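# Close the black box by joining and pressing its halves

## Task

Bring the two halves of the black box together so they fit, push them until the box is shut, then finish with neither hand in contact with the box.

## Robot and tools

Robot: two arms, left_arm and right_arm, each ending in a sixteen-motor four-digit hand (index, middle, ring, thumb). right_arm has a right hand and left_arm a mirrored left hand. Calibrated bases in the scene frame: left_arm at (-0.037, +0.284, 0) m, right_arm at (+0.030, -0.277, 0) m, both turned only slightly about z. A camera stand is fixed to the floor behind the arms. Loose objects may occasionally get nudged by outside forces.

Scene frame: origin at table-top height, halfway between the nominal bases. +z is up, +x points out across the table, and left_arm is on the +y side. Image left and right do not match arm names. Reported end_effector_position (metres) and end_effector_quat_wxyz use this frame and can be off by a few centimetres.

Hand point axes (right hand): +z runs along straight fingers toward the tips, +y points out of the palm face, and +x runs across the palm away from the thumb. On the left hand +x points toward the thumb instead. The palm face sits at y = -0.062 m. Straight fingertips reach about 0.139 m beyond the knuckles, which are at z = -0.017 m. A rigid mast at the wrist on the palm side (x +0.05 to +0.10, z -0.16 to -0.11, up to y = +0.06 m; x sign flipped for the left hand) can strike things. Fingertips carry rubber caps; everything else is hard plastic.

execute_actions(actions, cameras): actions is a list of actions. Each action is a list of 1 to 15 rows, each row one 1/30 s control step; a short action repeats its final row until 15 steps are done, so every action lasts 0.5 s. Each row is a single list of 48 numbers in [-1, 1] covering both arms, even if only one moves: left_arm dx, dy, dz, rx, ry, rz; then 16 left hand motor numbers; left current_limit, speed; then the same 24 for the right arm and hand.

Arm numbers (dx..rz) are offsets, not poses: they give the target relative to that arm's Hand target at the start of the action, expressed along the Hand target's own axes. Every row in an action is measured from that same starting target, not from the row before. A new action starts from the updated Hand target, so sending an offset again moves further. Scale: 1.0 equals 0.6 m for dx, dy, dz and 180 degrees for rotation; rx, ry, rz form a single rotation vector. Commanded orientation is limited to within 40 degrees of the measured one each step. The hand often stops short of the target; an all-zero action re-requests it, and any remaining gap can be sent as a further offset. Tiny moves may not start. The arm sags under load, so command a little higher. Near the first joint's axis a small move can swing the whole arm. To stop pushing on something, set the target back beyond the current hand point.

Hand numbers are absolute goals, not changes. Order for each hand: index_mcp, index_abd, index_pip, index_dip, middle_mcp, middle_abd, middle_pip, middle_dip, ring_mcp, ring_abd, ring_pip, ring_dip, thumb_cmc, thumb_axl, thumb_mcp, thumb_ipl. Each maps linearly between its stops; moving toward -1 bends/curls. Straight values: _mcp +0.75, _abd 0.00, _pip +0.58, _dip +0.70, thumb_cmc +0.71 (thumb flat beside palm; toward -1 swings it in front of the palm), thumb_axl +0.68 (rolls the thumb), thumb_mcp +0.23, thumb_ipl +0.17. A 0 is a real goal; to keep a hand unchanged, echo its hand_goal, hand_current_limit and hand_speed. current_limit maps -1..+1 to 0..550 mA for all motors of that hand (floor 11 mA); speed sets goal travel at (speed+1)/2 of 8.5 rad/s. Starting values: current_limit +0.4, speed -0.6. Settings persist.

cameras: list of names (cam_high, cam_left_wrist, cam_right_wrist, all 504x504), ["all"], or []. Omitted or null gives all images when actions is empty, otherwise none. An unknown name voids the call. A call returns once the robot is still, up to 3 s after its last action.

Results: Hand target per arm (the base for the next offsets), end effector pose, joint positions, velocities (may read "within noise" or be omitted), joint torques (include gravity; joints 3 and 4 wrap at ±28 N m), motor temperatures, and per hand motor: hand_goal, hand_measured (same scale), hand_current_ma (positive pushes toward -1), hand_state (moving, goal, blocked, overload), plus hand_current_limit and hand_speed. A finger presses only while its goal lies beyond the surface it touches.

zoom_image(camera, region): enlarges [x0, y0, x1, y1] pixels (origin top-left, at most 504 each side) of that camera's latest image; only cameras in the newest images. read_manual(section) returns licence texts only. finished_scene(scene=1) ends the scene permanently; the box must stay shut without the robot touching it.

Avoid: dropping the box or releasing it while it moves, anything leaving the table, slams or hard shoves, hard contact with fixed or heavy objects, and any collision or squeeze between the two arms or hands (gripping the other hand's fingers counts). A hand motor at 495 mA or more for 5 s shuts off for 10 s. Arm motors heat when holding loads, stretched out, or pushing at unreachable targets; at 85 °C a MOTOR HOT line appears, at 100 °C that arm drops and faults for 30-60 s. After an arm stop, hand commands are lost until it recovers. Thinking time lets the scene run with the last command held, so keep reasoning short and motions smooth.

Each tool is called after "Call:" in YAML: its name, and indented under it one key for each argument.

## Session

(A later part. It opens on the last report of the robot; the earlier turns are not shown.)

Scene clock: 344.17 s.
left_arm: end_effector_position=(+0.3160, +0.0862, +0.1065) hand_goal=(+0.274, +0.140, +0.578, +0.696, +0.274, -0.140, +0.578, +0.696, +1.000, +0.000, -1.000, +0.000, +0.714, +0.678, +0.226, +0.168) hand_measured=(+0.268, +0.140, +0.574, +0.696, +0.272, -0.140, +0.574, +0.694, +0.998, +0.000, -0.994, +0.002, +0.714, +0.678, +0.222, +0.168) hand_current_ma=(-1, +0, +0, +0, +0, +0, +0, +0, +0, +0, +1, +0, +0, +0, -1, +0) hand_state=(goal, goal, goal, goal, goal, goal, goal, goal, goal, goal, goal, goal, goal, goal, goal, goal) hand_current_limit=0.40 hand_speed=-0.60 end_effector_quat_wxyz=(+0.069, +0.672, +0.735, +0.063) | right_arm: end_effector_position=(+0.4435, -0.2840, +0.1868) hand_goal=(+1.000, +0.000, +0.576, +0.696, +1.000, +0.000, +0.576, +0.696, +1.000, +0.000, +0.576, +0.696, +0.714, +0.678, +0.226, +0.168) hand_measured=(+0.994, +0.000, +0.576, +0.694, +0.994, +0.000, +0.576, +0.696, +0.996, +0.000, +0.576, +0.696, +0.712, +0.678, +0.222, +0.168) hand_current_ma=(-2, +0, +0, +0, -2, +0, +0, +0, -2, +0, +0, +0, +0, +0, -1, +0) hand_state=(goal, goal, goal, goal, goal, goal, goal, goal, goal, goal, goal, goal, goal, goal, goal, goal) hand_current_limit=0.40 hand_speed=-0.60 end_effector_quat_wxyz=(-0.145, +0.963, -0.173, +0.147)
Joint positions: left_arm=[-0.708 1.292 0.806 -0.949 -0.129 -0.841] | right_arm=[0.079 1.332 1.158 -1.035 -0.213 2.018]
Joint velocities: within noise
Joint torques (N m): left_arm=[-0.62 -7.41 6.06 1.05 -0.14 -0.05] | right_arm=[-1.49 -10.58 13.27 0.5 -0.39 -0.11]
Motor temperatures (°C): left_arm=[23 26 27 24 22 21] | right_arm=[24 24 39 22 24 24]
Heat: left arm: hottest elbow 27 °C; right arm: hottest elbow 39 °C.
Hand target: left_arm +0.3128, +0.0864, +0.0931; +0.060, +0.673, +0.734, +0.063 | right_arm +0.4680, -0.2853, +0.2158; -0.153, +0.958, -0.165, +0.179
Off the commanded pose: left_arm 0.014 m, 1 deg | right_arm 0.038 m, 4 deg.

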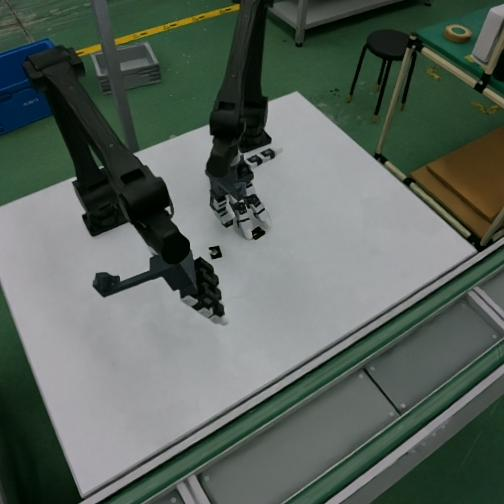

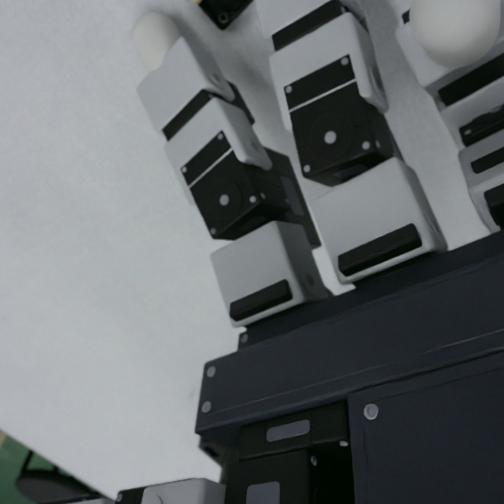

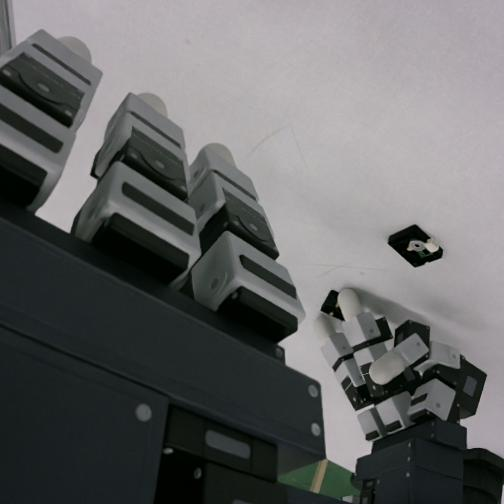

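Call:
execute_actions:
  actions:
    - [[0,0.005,-0.015,0,0,0,0.274,0.1,0.577,0.696,0.274,-0.13,0.577,0.696,1,0,-1,0,0.714,0.678,0.226,0.168,0.4,-0.6,0,0,0,0,0,0,1,0,0.576,0.696,1,0,0.576,0.696,1,0,0.576,0.696,0.714,0.678,0.226,0.168,0.4,-0.6]]
    - [[0,0,0,0,0,0,0.274,0.02,0.577,0.696,0.274,-0.06,0.577,0.696,1,0,-1,0,0.714,0.678,0.226,0.168,0.4,-0.8,0,0,0,0,0,0,1,0,0.576,0.696,1,0,0.576,0.696,1,0,0.576,0.696,0.714,0.678,0.226,0.168,0.4,-0.6]]
    - [[0,0,0,0,0,0,0.274,0.0,0.577,0.696,0.274,0,0.577,0.696,1,0,-1,0,0.714,0.678,0.226,0.168,0.4,-0.8,0,0,0,0,0,0,1,0,0.576,0.696,1,0,0.576,0.696,1,0,0.576,0.696,0.714,0.678,0.226,0.168,0.4,-0.6]]
  cameras: ["all"]

Call:
zoom_image:
  camera: "cam_high"
  region: [225, 205, 285, 265]

Call:
zoom_image:
  camera: "cam_right_wrist"
  region: [310, 280, 360, 330]

Scene clock: 353.23 s.
left_arm: end_effector_position=(+0.3160, +0.0867, +0.1066) hand_goal=(+0.274, +0.000, +0.578, +0.696, +0.274, +0.000, +0.578, +0.696, +1.000, +0.000, -1.000, +0.000, +0.714, +0.678, +0.226, +0.168) hand_measured=(+0.266, +0.044, +0.572, +0.694, +0.268, -0.078, +0.572, +0.694, +0.998, +0.000, -0.994, +0.002, +0.714, +0.678, +0.222, +0.168) hand_current_ma=(-2, +29, -1, +0, -1, -85, -1, +0, +0, +0, +1, +0, +0, +0, -1, +0) hand_state=(goal, blocked, goal, goal, goal, blocked, goal, goal, goal, goal, goal, goal, goal, goal, goal, goal) hand_current_limit=0.40 hand_speed=-0.80 end_effector_quat_wxyz=(+0.068, +0.672, +0.735, +0.064) | right_arm: end_effector_position=(+0.4435, -0.2840, +0.1868) hand_goal=(+1.000, +0.000, +0.576, +0.696, +1.000, +0.000, +0.576, +0.696, +1.000, +0.000, +0.576, +0.696, +0.714, +0.678, +0.226, +0.168) hand_measured=(+0.994, +0.000, +0.576, +0.694, +0.994, +0.000, +0.576, +0.696, +0.996, +0.000, +0.576, +0.696, +0.712, +0.678, +0.222, +0.168) hand_current_ma=(-2, +0, +0, +0, -2, +0, +0, +0, -2, +0, +0, +0, +0, +0, -1, +0) hand_state=(goal, goal, goal, goal, goal, goal, goal, goal, goal, goal, goal, goal, goal, goal, goal, goal) hand_current_limit=0.40 hand_speed=-0.60 end_effector_quat_wxyz=(-0.145, +0.963, -0.173, +0.147)
Joint positions: left_arm=[-0.708 1.292 0.806 -0.95 -0.131 -0.841] | right_arm=[0.079 1.332 1.158 -1.035 -0.213 2.018]
Joint torques (N m): left_arm=[-0.32 -8.23 7.68 0.12 -0.07 -0.03] | right_arm=[-1.55 -10.64 13.3 0.51 -0.39 -0.11]
Heat: left arm: hottest elbow 27 °C; right arm: hottest elbow 39 °C.
Hand target: left_arm +0.3142, +0.0865, +0.1025; +0.061, +0.673, +0.734, +0.063 | right_arm +0.4680, -0.2853, +0.2158; -0.153, +0.958, -0.165, +0.179
Off the commanded pose: left_arm 0.004 m, 1 deg | right_arm 0.038 m, 4 deg.

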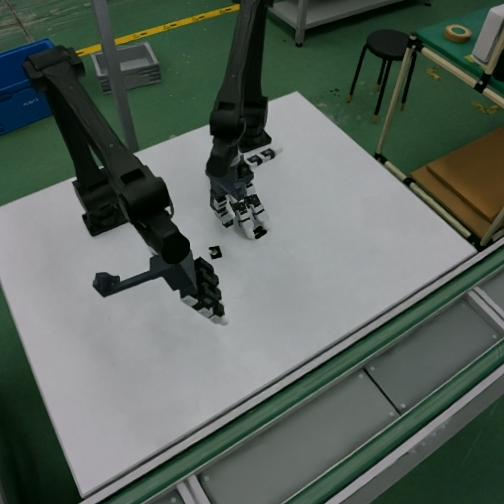

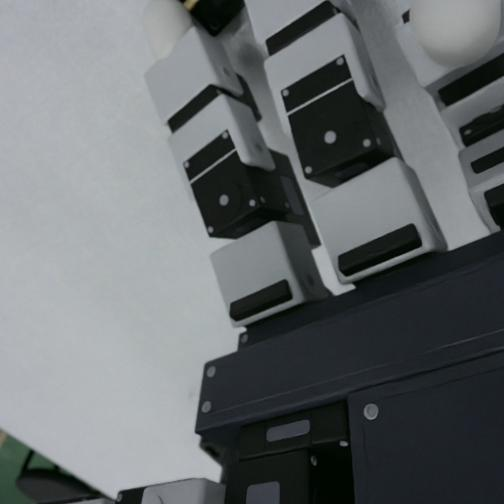

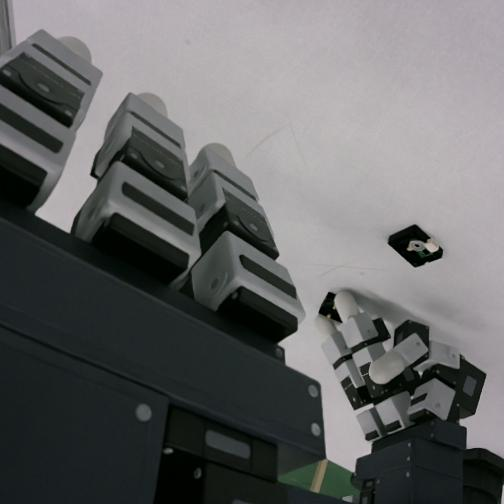

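Scaled by 8.400.

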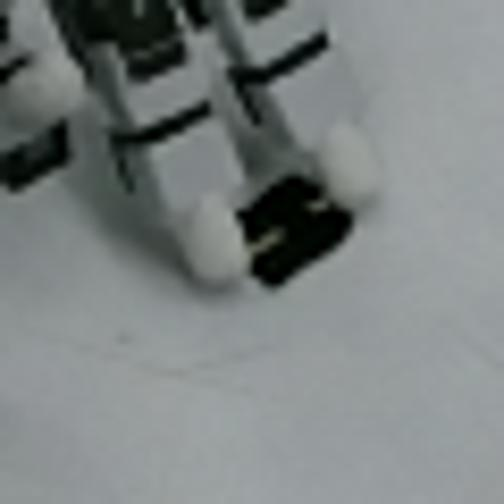

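Scaled by 10.080.

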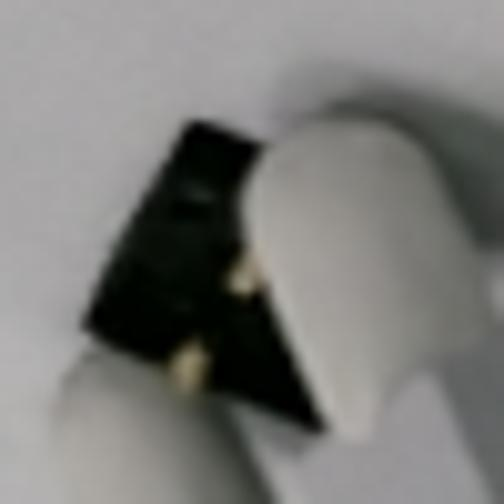

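Call:
execute_actions:
  actions:
    - [[0,0,0,0,0,0,0.274,-0.06,0.577,0.696,0.274,0.06,0.577,0.696,1,0,-1,0,0.714,0.678,0.226,0.168,0.4,-0.8,0,0,0,0,0,0,1,0,0.576,0.696,1,0,0.576,0.696,1,0,0.576,0.696,0.714,0.678,0.226,0.168,0.4,-0.6]]
    - [[0,0.008,-0.049,0,0,0,0.274,-0.06,0.577,0.696,0.274,0.06,0.577,0.696,1,0,-1,0,0.714,0.678,0.226,0.168,0.4,-0.8,0,0,0,0,0,0,1,0,0.576,0.696,1,0,0.576,0.696,1,0,0.576,0.696,0.714,0.678,0.226,0.168,0.4,-0.6]]
    - [[0,0.008,-0.049,0,0,0,0.274,-0.06,0.577,0.696,0.274,0.06,0.577,0.696,1,0,-1,0,0.714,0.678,0.226,0.168,0.4,-0.8,0,0,0,0,0,0,1,0,0.576,0.696,1,0,0.576,0.696,1,0,0.576,0.696,0.714,0.678,0.226,0.168,0.4,-0.6]]
  cameras: ["all"]

Call:
zoom_image:
  camera: "cam_high"
  region: [215, 185, 275, 245]

Call:
zoom_image:
  camera: "cam_right_wrist"
  region: [290, 310, 370, 390]

Scene clock: 364.90 s.
left_arm: end_effector_position=(+0.3020, +0.0998, +0.1400) hand_goal=(+0.274, -0.060, +0.578, +0.696, +0.274, +0.060, +0.578, +0.696, +1.000, +0.000, -1.000, +0.000, +0.714, +0.678, +0.226, +0.168) hand_measured=(+0.276, +0.044, +0.576, +0.694, +0.282, -0.068, +0.580, +0.696, +0.998, +0.000, -0.994, +0.002, +0.714, +0.678, +0.222, +0.168) hand_current_ma=(+0, +144, +0, +0, +2, -212, +0, +0, +0, +0, +1, +0, +0, +0, -1, +0) hand_state=(goal, blocked, goal, goal, goal, blocked, goal, goal, goal, goal, goal, goal, goal, goal, goal, goal) hand_current_limit=0.40 hand_speed=-0.80 end_effector_quat_wxyz=(+0.038, +0.674, +0.735, +0.064) | right_arm: end_effector_position=(+0.4435, -0.2840, +0.1868) hand_goal=(+1.000, +0.000, +0.576, +0.696, +1.000, +0.000, +0.576, +0.696, +1.000, +0.000, +0.576, +0.696, +0.714, +0.678, +0.226, +0.168) hand_measured=(+0.994, +0.000, +0.576, +0.694, +0.994, +0.000, +0.576, +0.696, +0.996, +0.000, +0.576, +0.696, +0.712, +0.678, +0.222, +0.168) hand_current_ma=(-2, +0, +0, +0, -2, +0, +0, +0, -2, +0, +0, +0, +0, +0, -1, +0) hand_state=(goal, goal, goal, goal, goal, goal, goal, goal, goal, goal, goal, goal, goal, goal, goal, goal) hand_current_limit=0.40 hand_speed=-0.60 end_effector_quat_wxyz=(-0.145, +0.963, -0.173, +0.147)
Joint positions: left_arm=[-0.708 1.23 0.861 -1.128 -0.13 -0.841] | right_arm=[0.079 1.332 1.158 -1.035 -0.213 2.018]
Joint torques (N m): left_arm=[-0.44 -8.64 12.44 -0.06 -0.11 -0.05] | right_arm=[-1.49 -10.58 13.29 0.5 -0.39 -0.11]
Heat: left arm: hottest elbow 27 °C; right arm: hottest elbow 40 °C.
Hand target: left_arm +0.3135, +0.0867, +0.1621; +0.061, +0.673, +0.734, +0.063 | right_arm +0.4680, -0.2853, +0.2158; -0.153, +0.958, -0.165, +0.179
Off the commanded pose: left_arm 0.028 m, 3 deg | right_arm 0.038 m, 4 deg.

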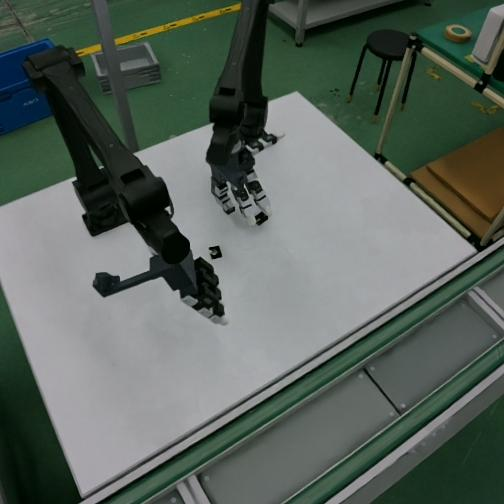

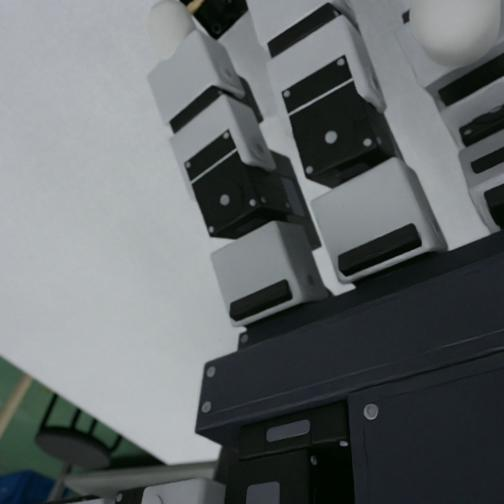

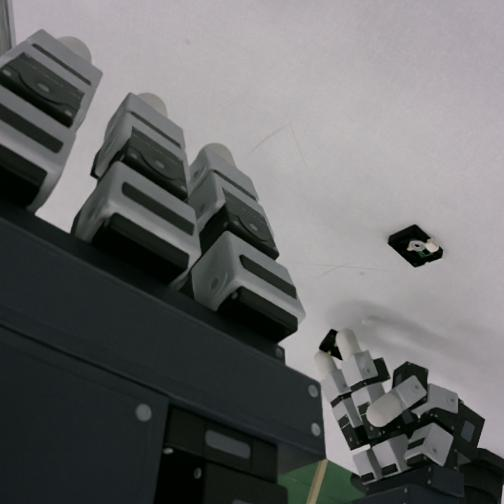

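Scaled by 8.400.

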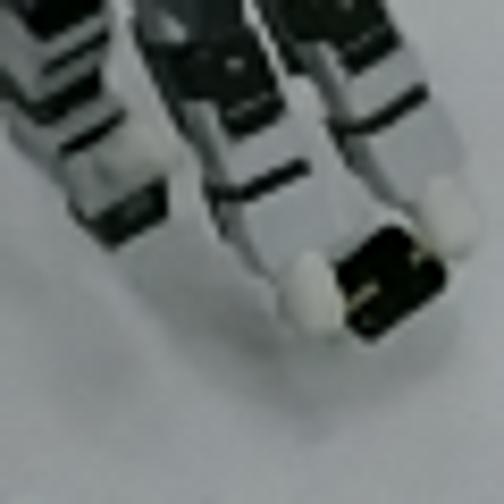

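Scaled by 6.300.

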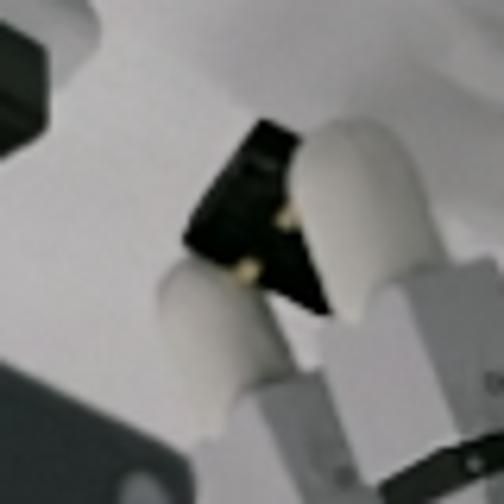

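Call:
execute_actions:
  actions:
    - [[0.1012,0.0478,0.0013,0,0,0,0.274,-0.06,0.577,0.696,0.274,0.06,0.577,0.696,1,0,-1,0,0.714,0.678,0.226,0.168,0.4,-0.8,0,0,0,0,0,0,1,0,0.576,0.696,1,0,0.576,0.696,1,0,0.576,0.696,0.714,0.678,0.226,0.168,0.4,-0.6]]
    - [[0.1012,0.0478,0.0013,0,0,0,0.4,-0.06,0.577,0.696,0.4,0.06,0.577,0.696,1,0,-1,0,0.714,0.678,0.226,0.168,0.4,-0.8,0,0,0,0,0,0,1,0,0.576,0.696,1,0,0.576,0.696,1,0,0.576,0.696,0.714,0.678,0.226,0.168,0.4,-0.6]]
    - [[0,0,0,0.0697,-0.0141,-0.0838,0.6,-0.06,0.577,0.696,0.6,0.06,0.577,0.696,1,0,-1,0,0.714,0.678,0.226,0.168,0.4,-0.8,0,0,0,0,0,0,1,0,0.576,0.696,1,0,0.576,0.696,1,0,0.576,0.696,0.714,0.678,0.226,0.168,0.4,-0.6]]
    - [[0,0,0,0.0697,-0.0141,-0.0838,0.8,-0.06,0.577,0.696,0.8,0.06,0.577,0.696,1,0,-1,0,0.714,0.678,0.226,0.168,0.4,-0.8,0,0,0,0,0,0,1,0,0.576,0.696,1,0,0.576,0.696,1,0,0.576,0.696,0.714,0.678,0.226,0.168,0.4,-0.6]]
    - [[0,0,0,0.0697,-0.0141,-0.0838,0.945,-0.06,0.577,0.696,0.945,0.06,0.577,0.696,1,0,-1,0,0.714,0.678,0.226,0.168,0.4,-0.8,0,0,0,0,0,0,1,0,0.576,0.696,1,0,0.576,0.696,1,0,0.576,0.696,0.714,0.678,0.226,0.168,0.4,-0.6]]
  cameras: ["all"]

Scene clock: 401.03 s.
left_arm: end_effector_position=(+0.3445, +0.2139, +0.1546) hand_goal=(+0.946, -0.060, +0.578, +0.696, +0.946, +0.060, +0.578, +0.696, +1.000, +0.000, -1.000, +0.000, +0.714, +0.678, +0.226, +0.168) hand_measured=(+0.906, +0.044, +0.572, +0.694, +0.946, -0.058, +0.584, +0.698, +0.998, +0.000, -0.994, +0.002, +0.712, +0.678, +0.222, +0.168) hand_current_ma=(-36, +144, -1, +0, +0, -184, +1, +0, +0, +0, +1, +0, +0, +0, -1, +0) hand_state=(blocked, blocked, goal, goal, goal, blocked, goal, goal, goal, goal, goal, goal, goal, goal, goal, goal) hand_current_limit=0.40 hand_speed=-0.80 end_effector_quat_wxyz=(-0.103, +0.333, +0.905, -0.244) | right_arm: end_effector_position=(+0.4435, -0.2840, +0.1868) hand_goal=(+1.000, +0.000, +0.576, +0.696, +1.000, +0.000, +0.576, +0.696, +1.000, +0.000, +0.576, +0.696, +0.714, +0.678, +0.226, +0.168) hand_measured=(+0.994, +0.000, +0.576, +0.694, +0.994, +0.000, +0.576, +0.696, +0.996, +0.000, +0.576, +0.696, +0.712, +0.678, +0.222, +0.168) hand_current_ma=(-2, +0, +0, +0, -2, +0, +0, +0, -2, +0, +0, +0, +0, +0, -1, +0) hand_state=(goal, goal, goal, goal, goal, goal, goal, goal, goal, goal, goal, goal, goal, goal, goal, goal) hand_current_limit=0.40 hand_speed=-0.60 end_effector_quat_wxyz=(-0.145, +0.963, -0.173, +0.147)
Joint positions: left_arm=[-0.13 1.523 1.272 -1.63 0.444 -0.977] | right_arm=[0.079 1.332 1.158 -1.035 -0.213 2.018]
Joint torques (N m): left_arm=[0.09 -11.99 11.95 -1.03 0.55 -0.18] | right_arm=[-1.49 -10.58 13.27 0.51 -0.4 -0.11]
Heat: left arm: hottest elbow 30 °C; right arm: hottest elbow 40 °C.
Hand target: left_arm +0.3594, +0.2127, +0.1700; -0.088, +0.330, +0.908, -0.242 | right_arm +0.4680, -0.2853, +0.2158; -0.153, +0.958, -0.165, +0.179
Off the commanded pose: left_arm 0.022 m, 2 deg | right_arm 0.038 m, 4 deg.

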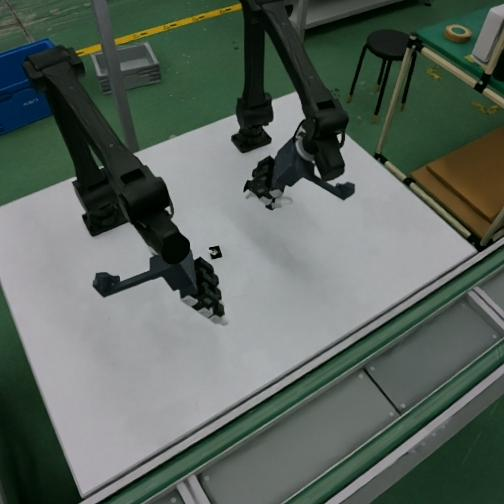

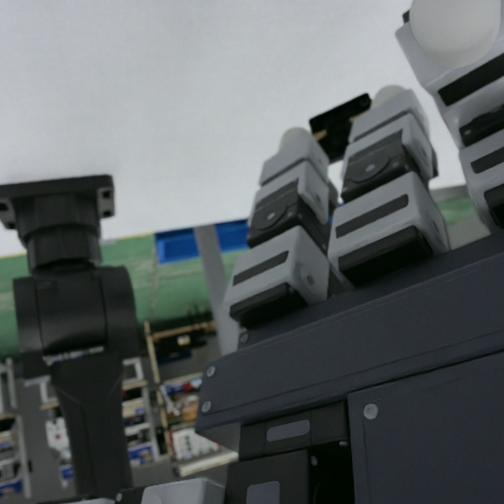

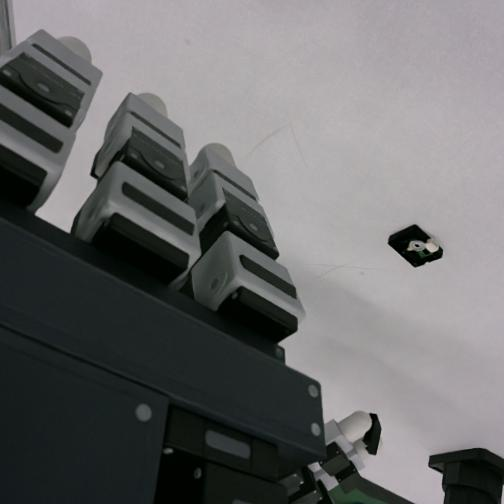

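Call:
zoom_image:
  camera: "cam_left_wrist"
  region: [270, 60, 430, 220]

Call:
zoom_image:
  camera: "cam_right_wrist"
  region: [320, 390, 400, 470]

Call:
zoom_image:
  camera: "cam_high"
  region: [235, 165, 305, 235]

Scaled by 3.150.

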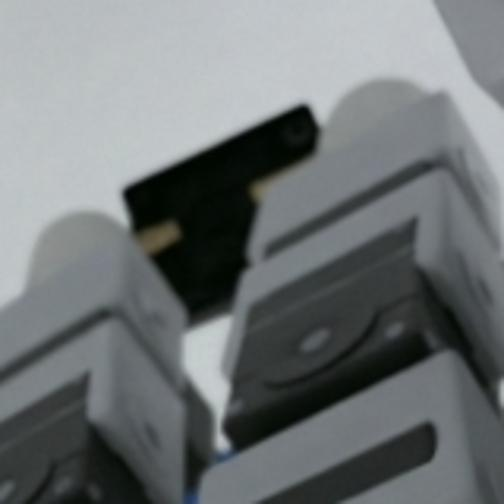

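Scaled by 6.300.

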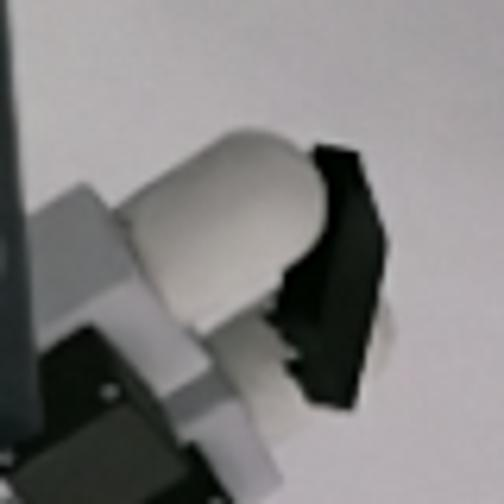

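Scaled by 7.200.

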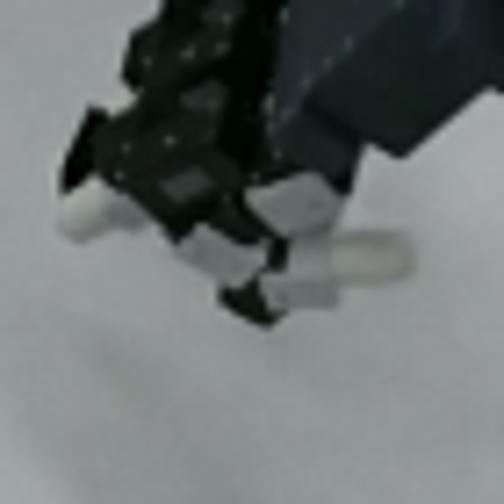

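Call:
execute_actions:
  actions:
    - [[0,0.0311,0.0543,0,0,0,0.945,-0.06,0.577,0.696,0.945,0.06,0.577,0.696,1,0,-1,0,0.714,0.678,0.226,0.168,0.4,-0.8,0,0,0,0,0,0,1,0,0.576,0.696,1,0,0.576,0.696,1,0,0.576,0.696,0.714,0.678,0.226,0.168,0.4,-0.6]]
    - [[0,0.0311,0.0543,0,0,0,0.945,-0.06,0.577,0.696,0.945,0.06,0.577,0.696,1,0,-1,0,0.714,0.678,0.226,0.168,0.4,-0.8,0,0,0,0,0,0,1,0,0.576,0.696,1,0,0.576,0.696,1,0,0.576,0.696,0.714,0.678,0.226,0.168,0.4,-0.6]]
  cameras: ["all"]

Call:
zoom_image:
  camera: "cam_left_wrist"
  region: [270, 60, 430, 220]

Call:
zoom_image:
  camera: "cam_high"
  region: [215, 170, 285, 240]

Scene clock: 413.63 s.
left_arm: end_effector_position=(+0.3599, +0.2108, +0.0976) hand_goal=(+0.946, -0.060, +0.578, +0.696, +0.946, +0.060, +0.578, +0.696, +1.000, +0.000, -1.000, +0.000, +0.714, +0.678, +0.226, +0.168) hand_measured=(+0.908, +0.044, +0.572, +0.694, +0.948, -0.058, +0.584, +0.698, +0.998, +0.000, -0.994, +0.002, +0.712, +0.678, +0.222, +0.168) hand_current_ma=(-34, +144, -1, +0, +0, -184, +1, +0, +0, +0, +1, +0, +0, +0, -1, +0) hand_state=(blocked, blocked, goal, goal, goal, blocked, goal, goal, goal, goal, goal, goal, goal, goal, goal, goal) hand_current_limit=0.40 hand_speed=-0.80 end_effector_quat_wxyz=(-0.088, +0.337, +0.906, -0.242) | right_arm: end_effector_position=(+0.4435, -0.2840, +0.1868) hand_goal=(+1.000, +0.000, +0.576, +0.696, +1.000, +0.000, +0.576, +0.696, +1.000, +0.000, +0.576, +0.696, +0.714, +0.678, +0.226, +0.168) hand_measured=(+0.994, +0.000, +0.576, +0.694, +0.994, +0.000, +0.576, +0.696, +0.996, +0.000, +0.576, +0.696, +0.712, +0.678, +0.222, +0.168) hand_current_ma=(-2, +0, +0, +0, -2, +0, +0, +0, -2, +0, +0, +0, +0, +0, -1, +0) hand_state=(goal, goal, goal, goal, goal, goal, goal, goal, goal, goal, goal, goal, goal, goal, goal, goal) hand_current_limit=0.40 hand_speed=-0.60 end_effector_quat_wxyz=(-0.145, +0.963, -0.173, +0.147)
Joint positions: left_arm=[-0.13 1.588 1.195 -1.457 0.445 -0.978] | right_arm=[0.079 1.332 1.158 -1.035 -0.213 2.018]
Joint torques (N m): left_arm=[-0.09 -13.1 6.46 -0.2 0.5 -0.18] | right_arm=[-1.49 -10.58 13.3 0.53 -0.39 -0.11]
Heat: left arm: hottest elbow 30 °C; right arm: hottest elbow 40 °C.
Hand target: left_arm +0.3594, +0.2127, +0.0949; -0.088, +0.330, +0.908, -0.242 | right_arm +0.4680, -0.2853, +0.2158; -0.153, +0.958, -0.165, +0.179
Off the commanded pose: left_arm 0.003 m, 1 deg | right_arm 0.038 m, 4 deg.

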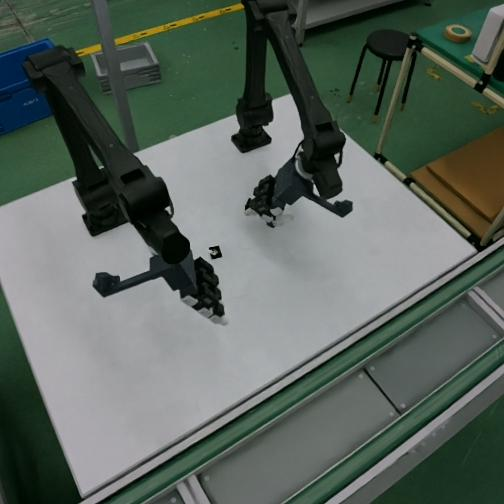

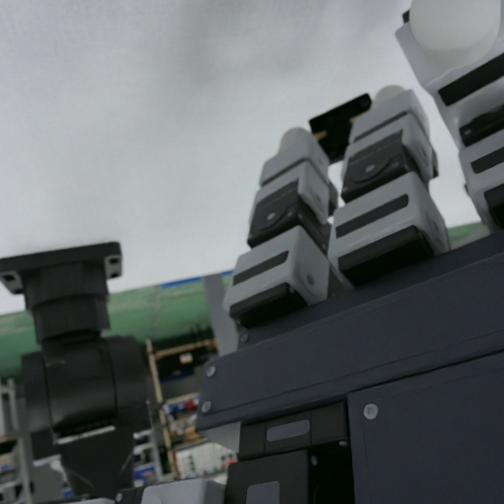

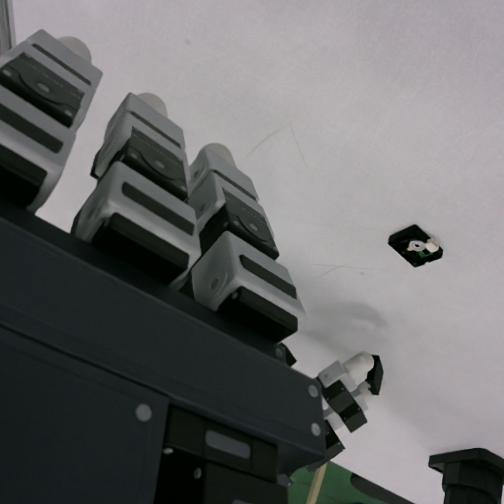

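Scaled by 3.150.

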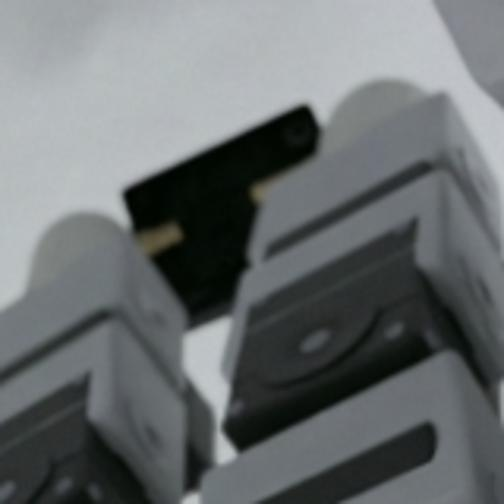

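Scaled by 7.200.

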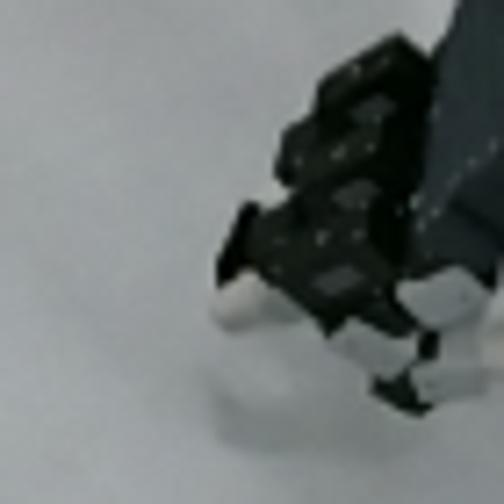

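Call:
execute_actions:
  actions:
    - [[0,0.0232,0.0405,0,0,0,0.945,-0.06,0.577,0.696,0.945,0.06,0.577,0.696,1,0,-1,0,0.714,0.678,0.226,0.168,0.4,-0.8,0,0,0,0,0,0,1,0,0.576,0.696,1,0,0.576,0.696,1,0,0.576,0.696,0.714,0.678,0.226,0.168,0.4,-0.6]]
  cameras: ["all"]

Call:
zoom_image:
  camera: "cam_left_wrist"
  region: [270, 60, 430, 220]

Call:
zoom_image:
  camera: "cam_right_wrist"
  region: [330, 330, 400, 400]

Scene clock: 418.63 s.
left_arm: end_effector_position=(+0.3608, +0.2107, +0.0712) hand_goal=(+0.946, -0.060, +0.578, +0.696, +0.946, +0.060, +0.578, +0.696, +1.000, +0.000, -1.000, +0.000, +0.714, +0.678, +0.226, +0.168) hand_measured=(+0.908, +0.044, +0.572, +0.694, +0.948, -0.058, +0.584, +0.698, +0.998, +0.000, -0.994, +0.002, +0.712, +0.678, +0.222, +0.168) hand_current_ma=(-34, +144, -1, +0, +0, -184, +1, +0, +0, +0, +1, +0, +0, +0, -1, +0) hand_state=(blocked, blocked, goal, goal, goal, blocked, goal, goal, goal, goal, goal, goal, goal, goal, goal, goal) hand_current_limit=0.40 hand_speed=-0.80 end_effector_quat_wxyz=(-0.086, +0.337, +0.906, -0.241) | right_arm: end_effector_position=(+0.4435, -0.2840, +0.1868) hand_goal=(+1.000, +0.000, +0.576, +0.696, +1.000, +0.000, +0.576, +0.696, +1.000, +0.000, +0.576, +0.696, +0.714, +0.678, +0.226, +0.168) hand_measured=(+0.994, +0.000, +0.576, +0.694, +0.994, +0.000, +0.576, +0.696, +0.996, +0.000, +0.576, +0.696, +0.712, +0.678, +0.222, +0.168) hand_current_ma=(-2, +0, +0, +0, -2, +0, +0, +0, -2, +0, +0, +0, +0, +0, -1, +0) hand_state=(goal, goal, goal, goal, goal, goal, goal, goal, goal, goal, goal, goal, goal, goal, goal, goal) hand_current_limit=0.40 hand_speed=-0.60 end_effector_quat_wxyz=(-0.145, +0.963, -0.173, +0.147)
Joint positions: left_arm=[-0.13 1.617 1.154 -1.383 0.445 -0.978] | right_arm=[0.079 1.332 1.158 -1.035 -0.213 2.018]
Joint torques (N m): left_arm=[0.38 -12.86 6.12 -0.18 0.5 -0.17] | right_arm=[-1.55 -10.64 13.29 0.5 -0.38 -0.11]
Heat: left arm: hottest elbow 29 °C; right arm: hottest elbow 41 °C.
Hand target: left_arm +0.3595, +0.2127, +0.0669; -0.088, +0.331, +0.908, -0.242 | right_arm +0.4680, -0.2853, +0.2158; -0.153, +0.958, -0.165, +0.179
Off the commanded pose: left_arm 0.005 m, 1 deg | right_arm 0.038 m, 4 deg.

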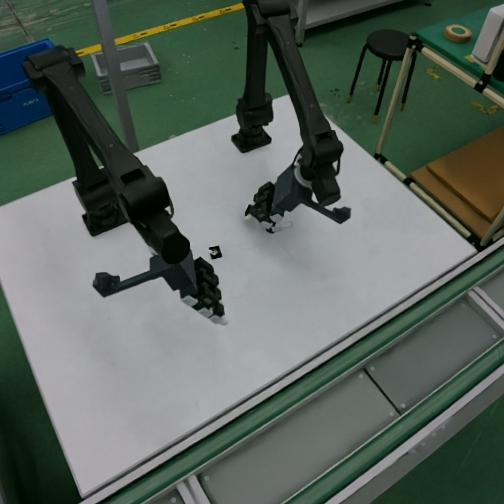

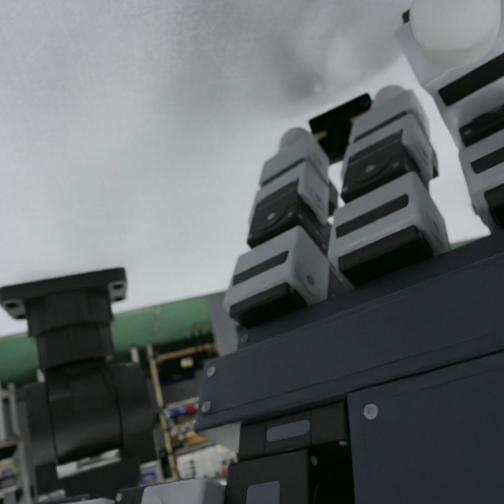

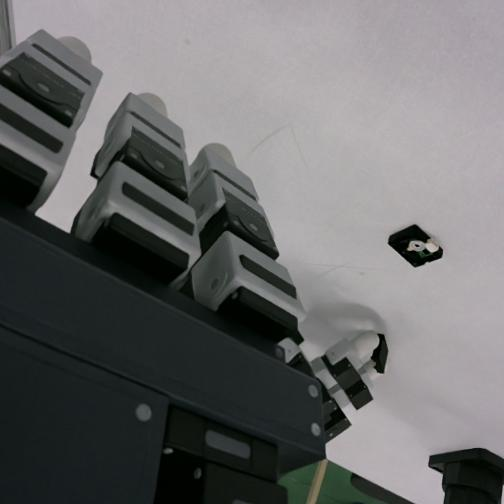

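Scaled by 3.150.

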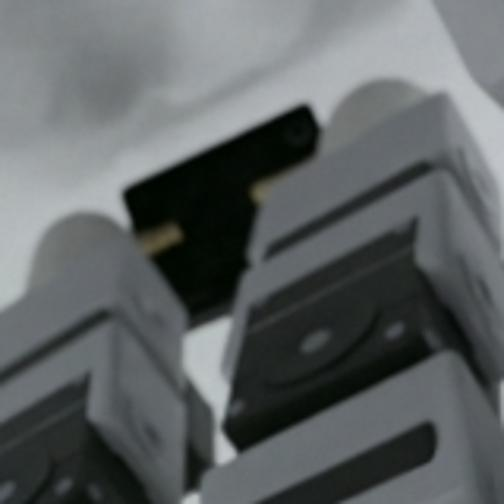

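Scaled by 7.200.

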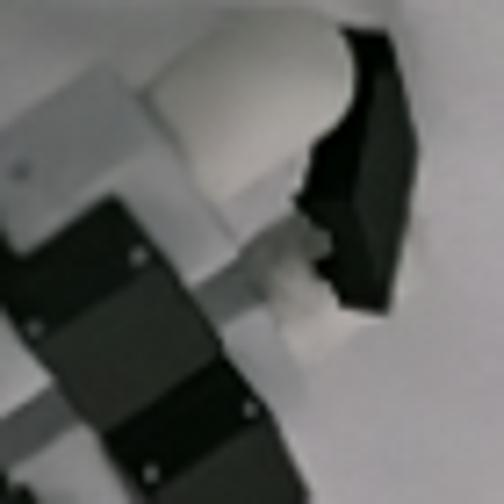

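Call:
execute_actions:
  actions:
    - [[0,0.0083,0.0145,0,0,0,0.945,-0.06,0.577,0.696,0.945,0.06,0.577,0.696,1,0,-1,0,0.714,0.678,0.226,0.168,0.4,-0.8,0,0,0,0,0,0,1,0,0.576,0.696,1,0,0.576,0.696,1,0,0.576,0.696,0.714,0.678,0.226,0.168,0.4,-0.6]]
  cameras: ["cam_left_wrist","cam_right_wrist"]

Call:
zoom_image:
  camera: "cam_left_wrist"
  region: [270, 60, 430, 220]

Call:
zoom_image:
  camera: "cam_right_wrist"
  region: [330, 330, 400, 400]

Scene clock: 422.13 s.
left_arm: end_effector_position=(+0.3619, +0.2105, +0.0633) hand_goal=(+0.946, -0.060, +0.578, +0.696, +0.946, +0.060, +0.578, +0.696, +1.000, +0.000, -1.000, +0.000, +0.714, +0.678, +0.226, +0.168) hand_measured=(+0.908, +0.044, +0.572, +0.694, +0.948, -0.058, +0.584, +0.698, +0.998, +0.000, -0.994, +0.002, +0.712, +0.678, +0.222, +0.168) hand_current_ma=(-34, +144, -1, +0, +0, -184, +1, +0, +0, +0, +1, +0, +0, +0, -1, +0) hand_state=(blocked, blocked, goal, goal, goal, blocked, goal, goal, goal, goal, goal, goal, goal, goal, goal, goal) hand_current_limit=0.40 hand_speed=-0.80 end_effector_quat_wxyz=(-0.083, +0.338, +0.906, -0.241) | right_arm: end_effector_position=(+0.4435, -0.2840, +0.1868) hand_goal=(+1.000, +0.000, +0.576, +0.696, +1.000, +0.000, +0.576, +0.696, +1.000, +0.000, +0.576, +0.696, +0.714, +0.678, +0.226, +0.168) hand_measured=(+0.994, +0.000, +0.576, +0.694, +0.994, +0.000, +0.576, +0.696, +0.996, +0.000, +0.576, +0.696, +0.712, +0.678, +0.222, +0.168) hand_current_ma=(-2, +0, +0, +0, -2, +0, +0, +0, -2, +0, +0, +0, +0, +0, -1, +0) hand_state=(goal, goal, goal, goal, goal, goal, goal, goal, goal, goal, goal, goal, goal, goal, goal, goal) hand_current_limit=0.40 hand_speed=-0.60 end_effector_quat_wxyz=(-0.145, +0.963, -0.173, +0.147)
Joint positions: left_arm=[-0.13 1.625 1.142 -1.357 0.445 -0.978] | right_arm=[0.079 1.332 1.158 -1.035 -0.213 2.018]
Joint torques (N m): left_arm=[0.21 -12.69 5.86 -0.16 0.5 -0.16] | right_arm=[-1.44 -10.64 13.27 0.51 -0.39 -0.11]
Heat: left arm: hottest elbow 29 °C; right arm: hottest elbow 41 °C.
Hand target: left_arm +0.3594, +0.2127, +0.0569; -0.088, +0.331, +0.908, -0.242 | right_arm +0.4680, -0.2853, +0.2158; -0.153, +0.958, -0.165, +0.179
Off the commanded pose: left_arm 0.007 m, 1 deg | right_arm 0.038 m, 4 deg.
Images, in order (width x height): cam_left_wrist 504x504, cam_right_wrist 504x504.

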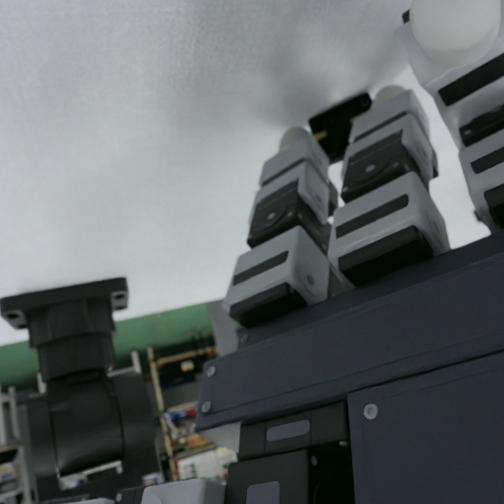

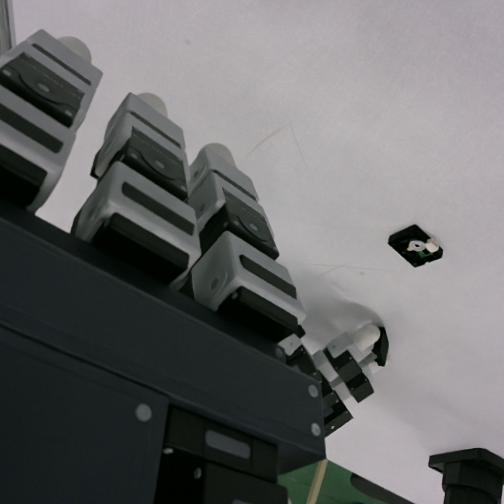

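Scaled by 3.150.

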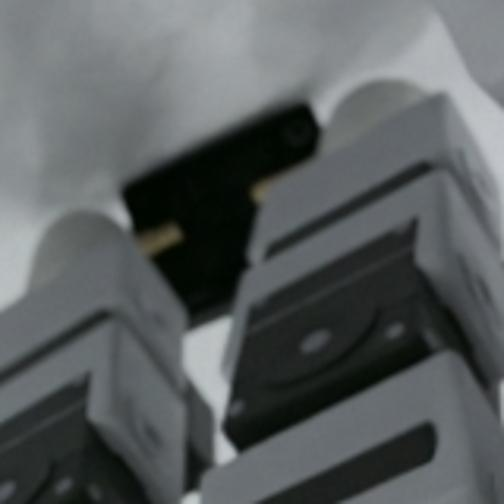

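Scaled by 7.200.

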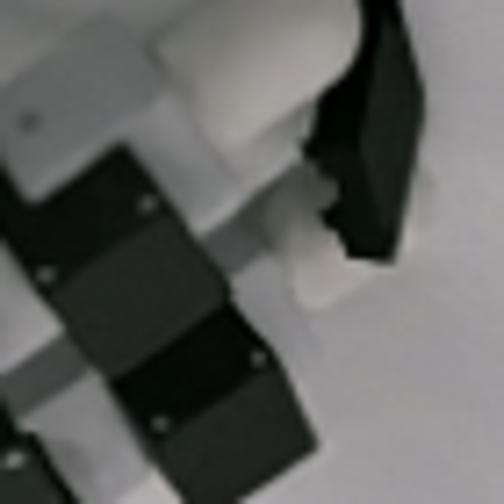

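Call:
execute_actions:
  actions:
    - [[0,0.0041,0.0072,0,0,0,0.945,-0.06,0.577,0.696,0.945,0.06,0.577,0.696,1,0,-1,0,0.714,0.678,0.226,0.168,0.4,-0.8,0,0,0,0,0,0,1,0,0.576,0.696,1,0,0.576,0.696,1,0,0.576,0.696,0.714,0.678,0.226,0.168,0.4,-0.6]]
  cameras: ["cam_left_wrist","cam_right_wrist"]

Call:
zoom_image:
  camera: "cam_left_wrist"
  region: [290, 70, 410, 190]

Call:
zoom_image:
  camera: "cam_right_wrist"
  region: [340, 310, 410, 380]

Scene clock: 425.50 s.
left_arm: end_effector_position=(+0.3626, +0.2103, +0.0609) hand_goal=(+0.946, -0.060, +0.578, +0.696, +0.946, +0.060, +0.578, +0.696, +1.000, +0.000, -1.000, +0.000, +0.714, +0.678, +0.226, +0.168) hand_measured=(+0.920, +0.044, +0.572, +0.694, +0.948, -0.058, +0.584, +0.698, +0.998, +0.000, -0.994, +0.002, +0.712, +0.678, +0.222, +0.168) hand_current_ma=(-15, +144, -1, +0, +0, -184, +1, +0, +0, +0, +1, +0, +0, +0, -1, +0) hand_state=(blocked, blocked, goal, goal, goal, blocked, goal, goal, goal, goal, goal, goal, goal, goal, goal, goal) hand_current_limit=0.40 hand_speed=-0.80 end_effector_quat_wxyz=(-0.081, +0.338, +0.906, -0.240) | right_arm: end_effector_position=(+0.4435, -0.2840, +0.1868) hand_goal=(+1.000, +0.000, +0.576, +0.696, +1.000, +0.000, +0.576, +0.696, +1.000, +0.000, +0.576, +0.696, +0.714, +0.678, +0.226, +0.168) hand_measured=(+0.994, +0.000, +0.576, +0.694, +0.994, +0.000, +0.576, +0.696, +0.996, +0.000, +0.576, +0.696, +0.712, +0.678, +0.222, +0.168) hand_current_ma=(-2, +0, +0, +0, -2, +0, +0, +0, -2, +0, +0, +0, +0, +0, -1, +0) hand_state=(goal, goal, goal, goal, goal, goal, goal, goal, goal, goal, goal, goal, goal, goal, goal, goal) hand_current_limit=0.40 hand_speed=-0.60 end_effector_quat_wxyz=(-0.145, +0.963, -0.173, +0.147)
Joint positions: left_arm=[-0.13 1.626 1.138 -1.346 0.445 -0.979] | right_arm=[0.079 1.332 1.158 -1.035 -0.213 2.018]
Joint torques (N m): left_arm=[0.15 -12.45 5.64 -0.09 0.5 -0.17] | right_arm=[-1.44 -10.58 13.31 0.5 -0.39 -0.11]
Heat: left arm: hottest elbow 29 °C; right arm: hottest elbow 41 °C.
Hand target: left_arm +0.3594, +0.2127, +0.0519; -0.088, +0.330, +0.908, -0.242 | right_arm +0.4680, -0.2853, +0.2158; -0.153, +0.958, -0.165, +0.179
Off the commanded pose: left_arm 0.010 m, 1 deg | right_arm 0.038 m, 4 deg.
Images, in order (width x height): cam_left_wrist 504x504, cam_right_wrist 504x504.

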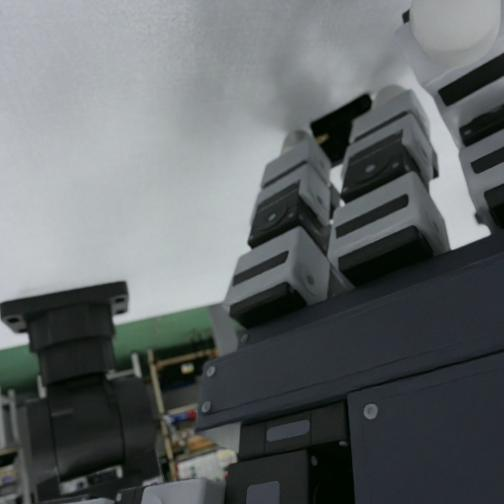

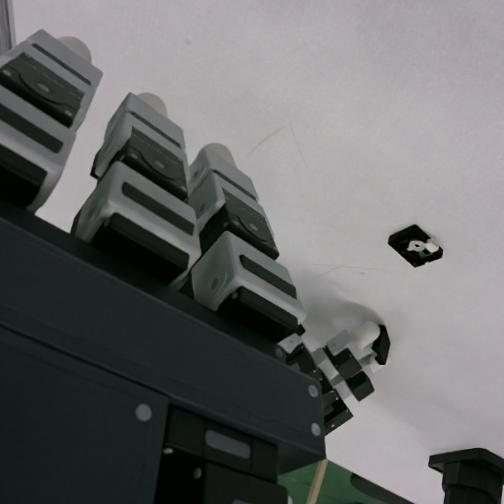

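Scaled by 4.200.

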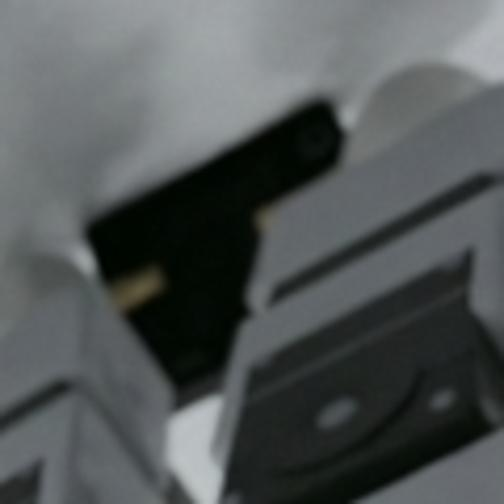

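Scaled by 7.200.

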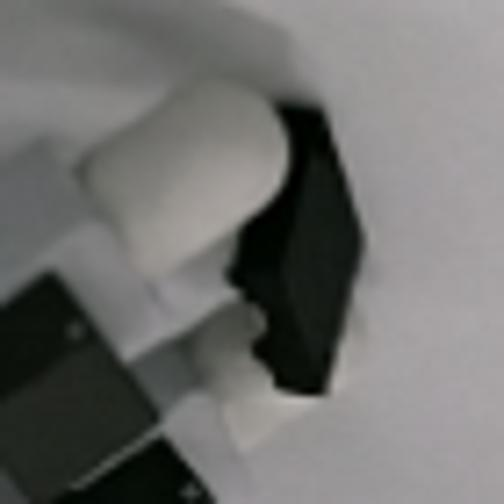

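Call:
execute_actions:
  actions:
    - [[0,-0.0041,-0.0072,0,0,0,0.945,-0.03,0.577,0.696,0.945,0.03,0.577,0.696,1,0,-1,0,0.714,0.678,0.226,0.168,0.4,-0.9,0,0,0,0,0,0,1,0,0.576,0.696,1,0,0.576,0.696,1,0,0.576,0.696,0.714,0.678,0.226,0.168,0.4,-0.6]]
    - [[0,0,0,0,0,0,0.945,0.06,0.577,0.696,0.945,-0.08,0.577,0.696,1,0,-1,0,0.714,0.678,0.226,0.168,0.4,-0.95,0,0,0,0,0,0,1,0,0.576,0.696,1,0,0.576,0.696,1,0,0.576,0.696,0.714,0.678,0.226,0.168,0.4,-0.6]]
    - [[0,0,0,0,0,0,0.945,0.1,0.577,0.696,0.945,-0.12,0.577,0.696,1,0,-1,0,0.714,0.678,0.226,0.168,0.4,-0.9,0,0,0,0,0,0,1,0,0.576,0.696,1,0,0.576,0.696,1,0,0.576,0.696,0.714,0.678,0.226,0.168,0.4,-0.6]]
  cameras: ["cam_left_wrist","cam_right_wrist"]

Call:
zoom_image:
  camera: "cam_left_wrist"
  region: [290, 70, 410, 190]

Call:
zoom_image:
  camera: "cam_right_wrist"
  region: [340, 310, 410, 380]

Scene clock: 438.63 s.
left_arm: end_effector_position=(+0.3626, +0.2103, +0.0609) hand_goal=(+0.946, +0.100, +0.578, +0.696, +0.946, -0.120, +0.578, +0.696, +1.000, +0.000, -1.000, +0.000, +0.714, +0.678, +0.226, +0.168) hand_measured=(+0.928, +0.096, +0.572, +0.694, +0.942, -0.116, +0.578, +0.698, +0.998, +0.000, -0.994, +0.002, +0.712, +0.678, +0.222, +0.168) hand_current_ma=(-8, +0, -1, +0, -1, +0, +0, +0, +0, +0, +1, +0, +0, +0, -1, +0) hand_state=(goal, goal, goal, goal, goal, goal, goal, goal, goal, goal, goal, goal, goal, goal, goal, goal) hand_current_limit=0.40 hand_speed=-0.90 end_effector_quat_wxyz=(-0.081, +0.338, +0.906, -0.240) | right_arm: end_effector_position=(+0.4435, -0.2840, +0.1868) hand_goal=(+1.000, +0.000, +0.576, +0.696, +1.000, +0.000, +0.576, +0.696, +1.000, +0.000, +0.576, +0.696, +0.714, +0.678, +0.226, +0.168) hand_measured=(+0.994, +0.000, +0.576, +0.694, +0.994, +0.000, +0.576, +0.696, +0.996, +0.000, +0.576, +0.696, +0.712, +0.678, +0.222, +0.168) hand_current_ma=(-2, +0, +0, +0, -2, +0, +0, +0, -2, +0, +0, +0, +0, +0, -1, +0) hand_state=(goal, goal, goal, goal, goal, goal, goal, goal, goal, goal, goal, goal, goal, goal, goal, goal) hand_current_limit=0.40 hand_speed=-0.60 end_effector_quat_wxyz=(-0.145, +0.963, -0.173, +0.147)
Joint positions: left_arm=[-0.13 1.626 1.138 -1.346 0.445 -0.979] | right_arm=[0.079 1.332 1.158 -1.035 -0.213 2.018]
Joint torques (N m): left_arm=[0.26 -12.81 6.26 -0.61 0.5 -0.15] | right_arm=[-1.44 -10.64 13.29 0.51 -0.4 -0.11]
Heat: left arm: hottest elbow 28 °C; right arm: hottest elbow 41 °C.
Hand target: left_arm +0.3594, +0.2127, +0.0569; -0.088, +0.330, +0.908, -0.242 | right_arm +0.4680, -0.2853, +0.2158; -0.153, +0.958, -0.165, +0.179
Off the commanded pose: left_arm 0.006 m, 1 deg | right_arm 0.038 m, 4 deg.
Images, in order (width x height): cam_left_wrist 504x504, cam_right_wrist 504x504.

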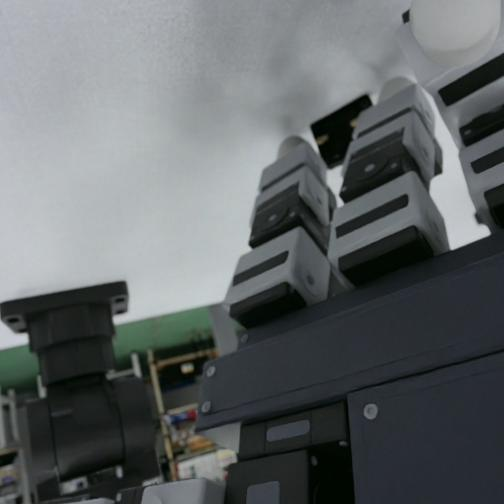

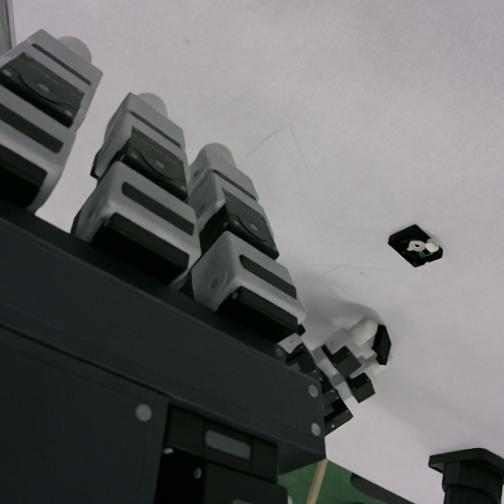

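Scaled by 4.200.

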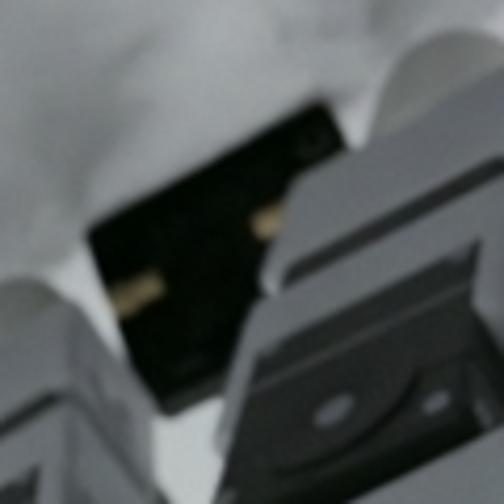

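Scaled by 7.200.

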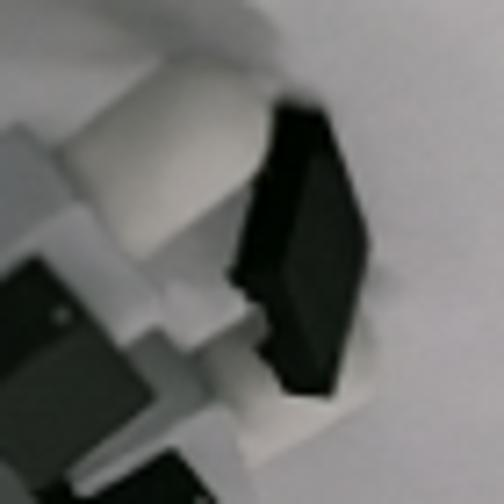

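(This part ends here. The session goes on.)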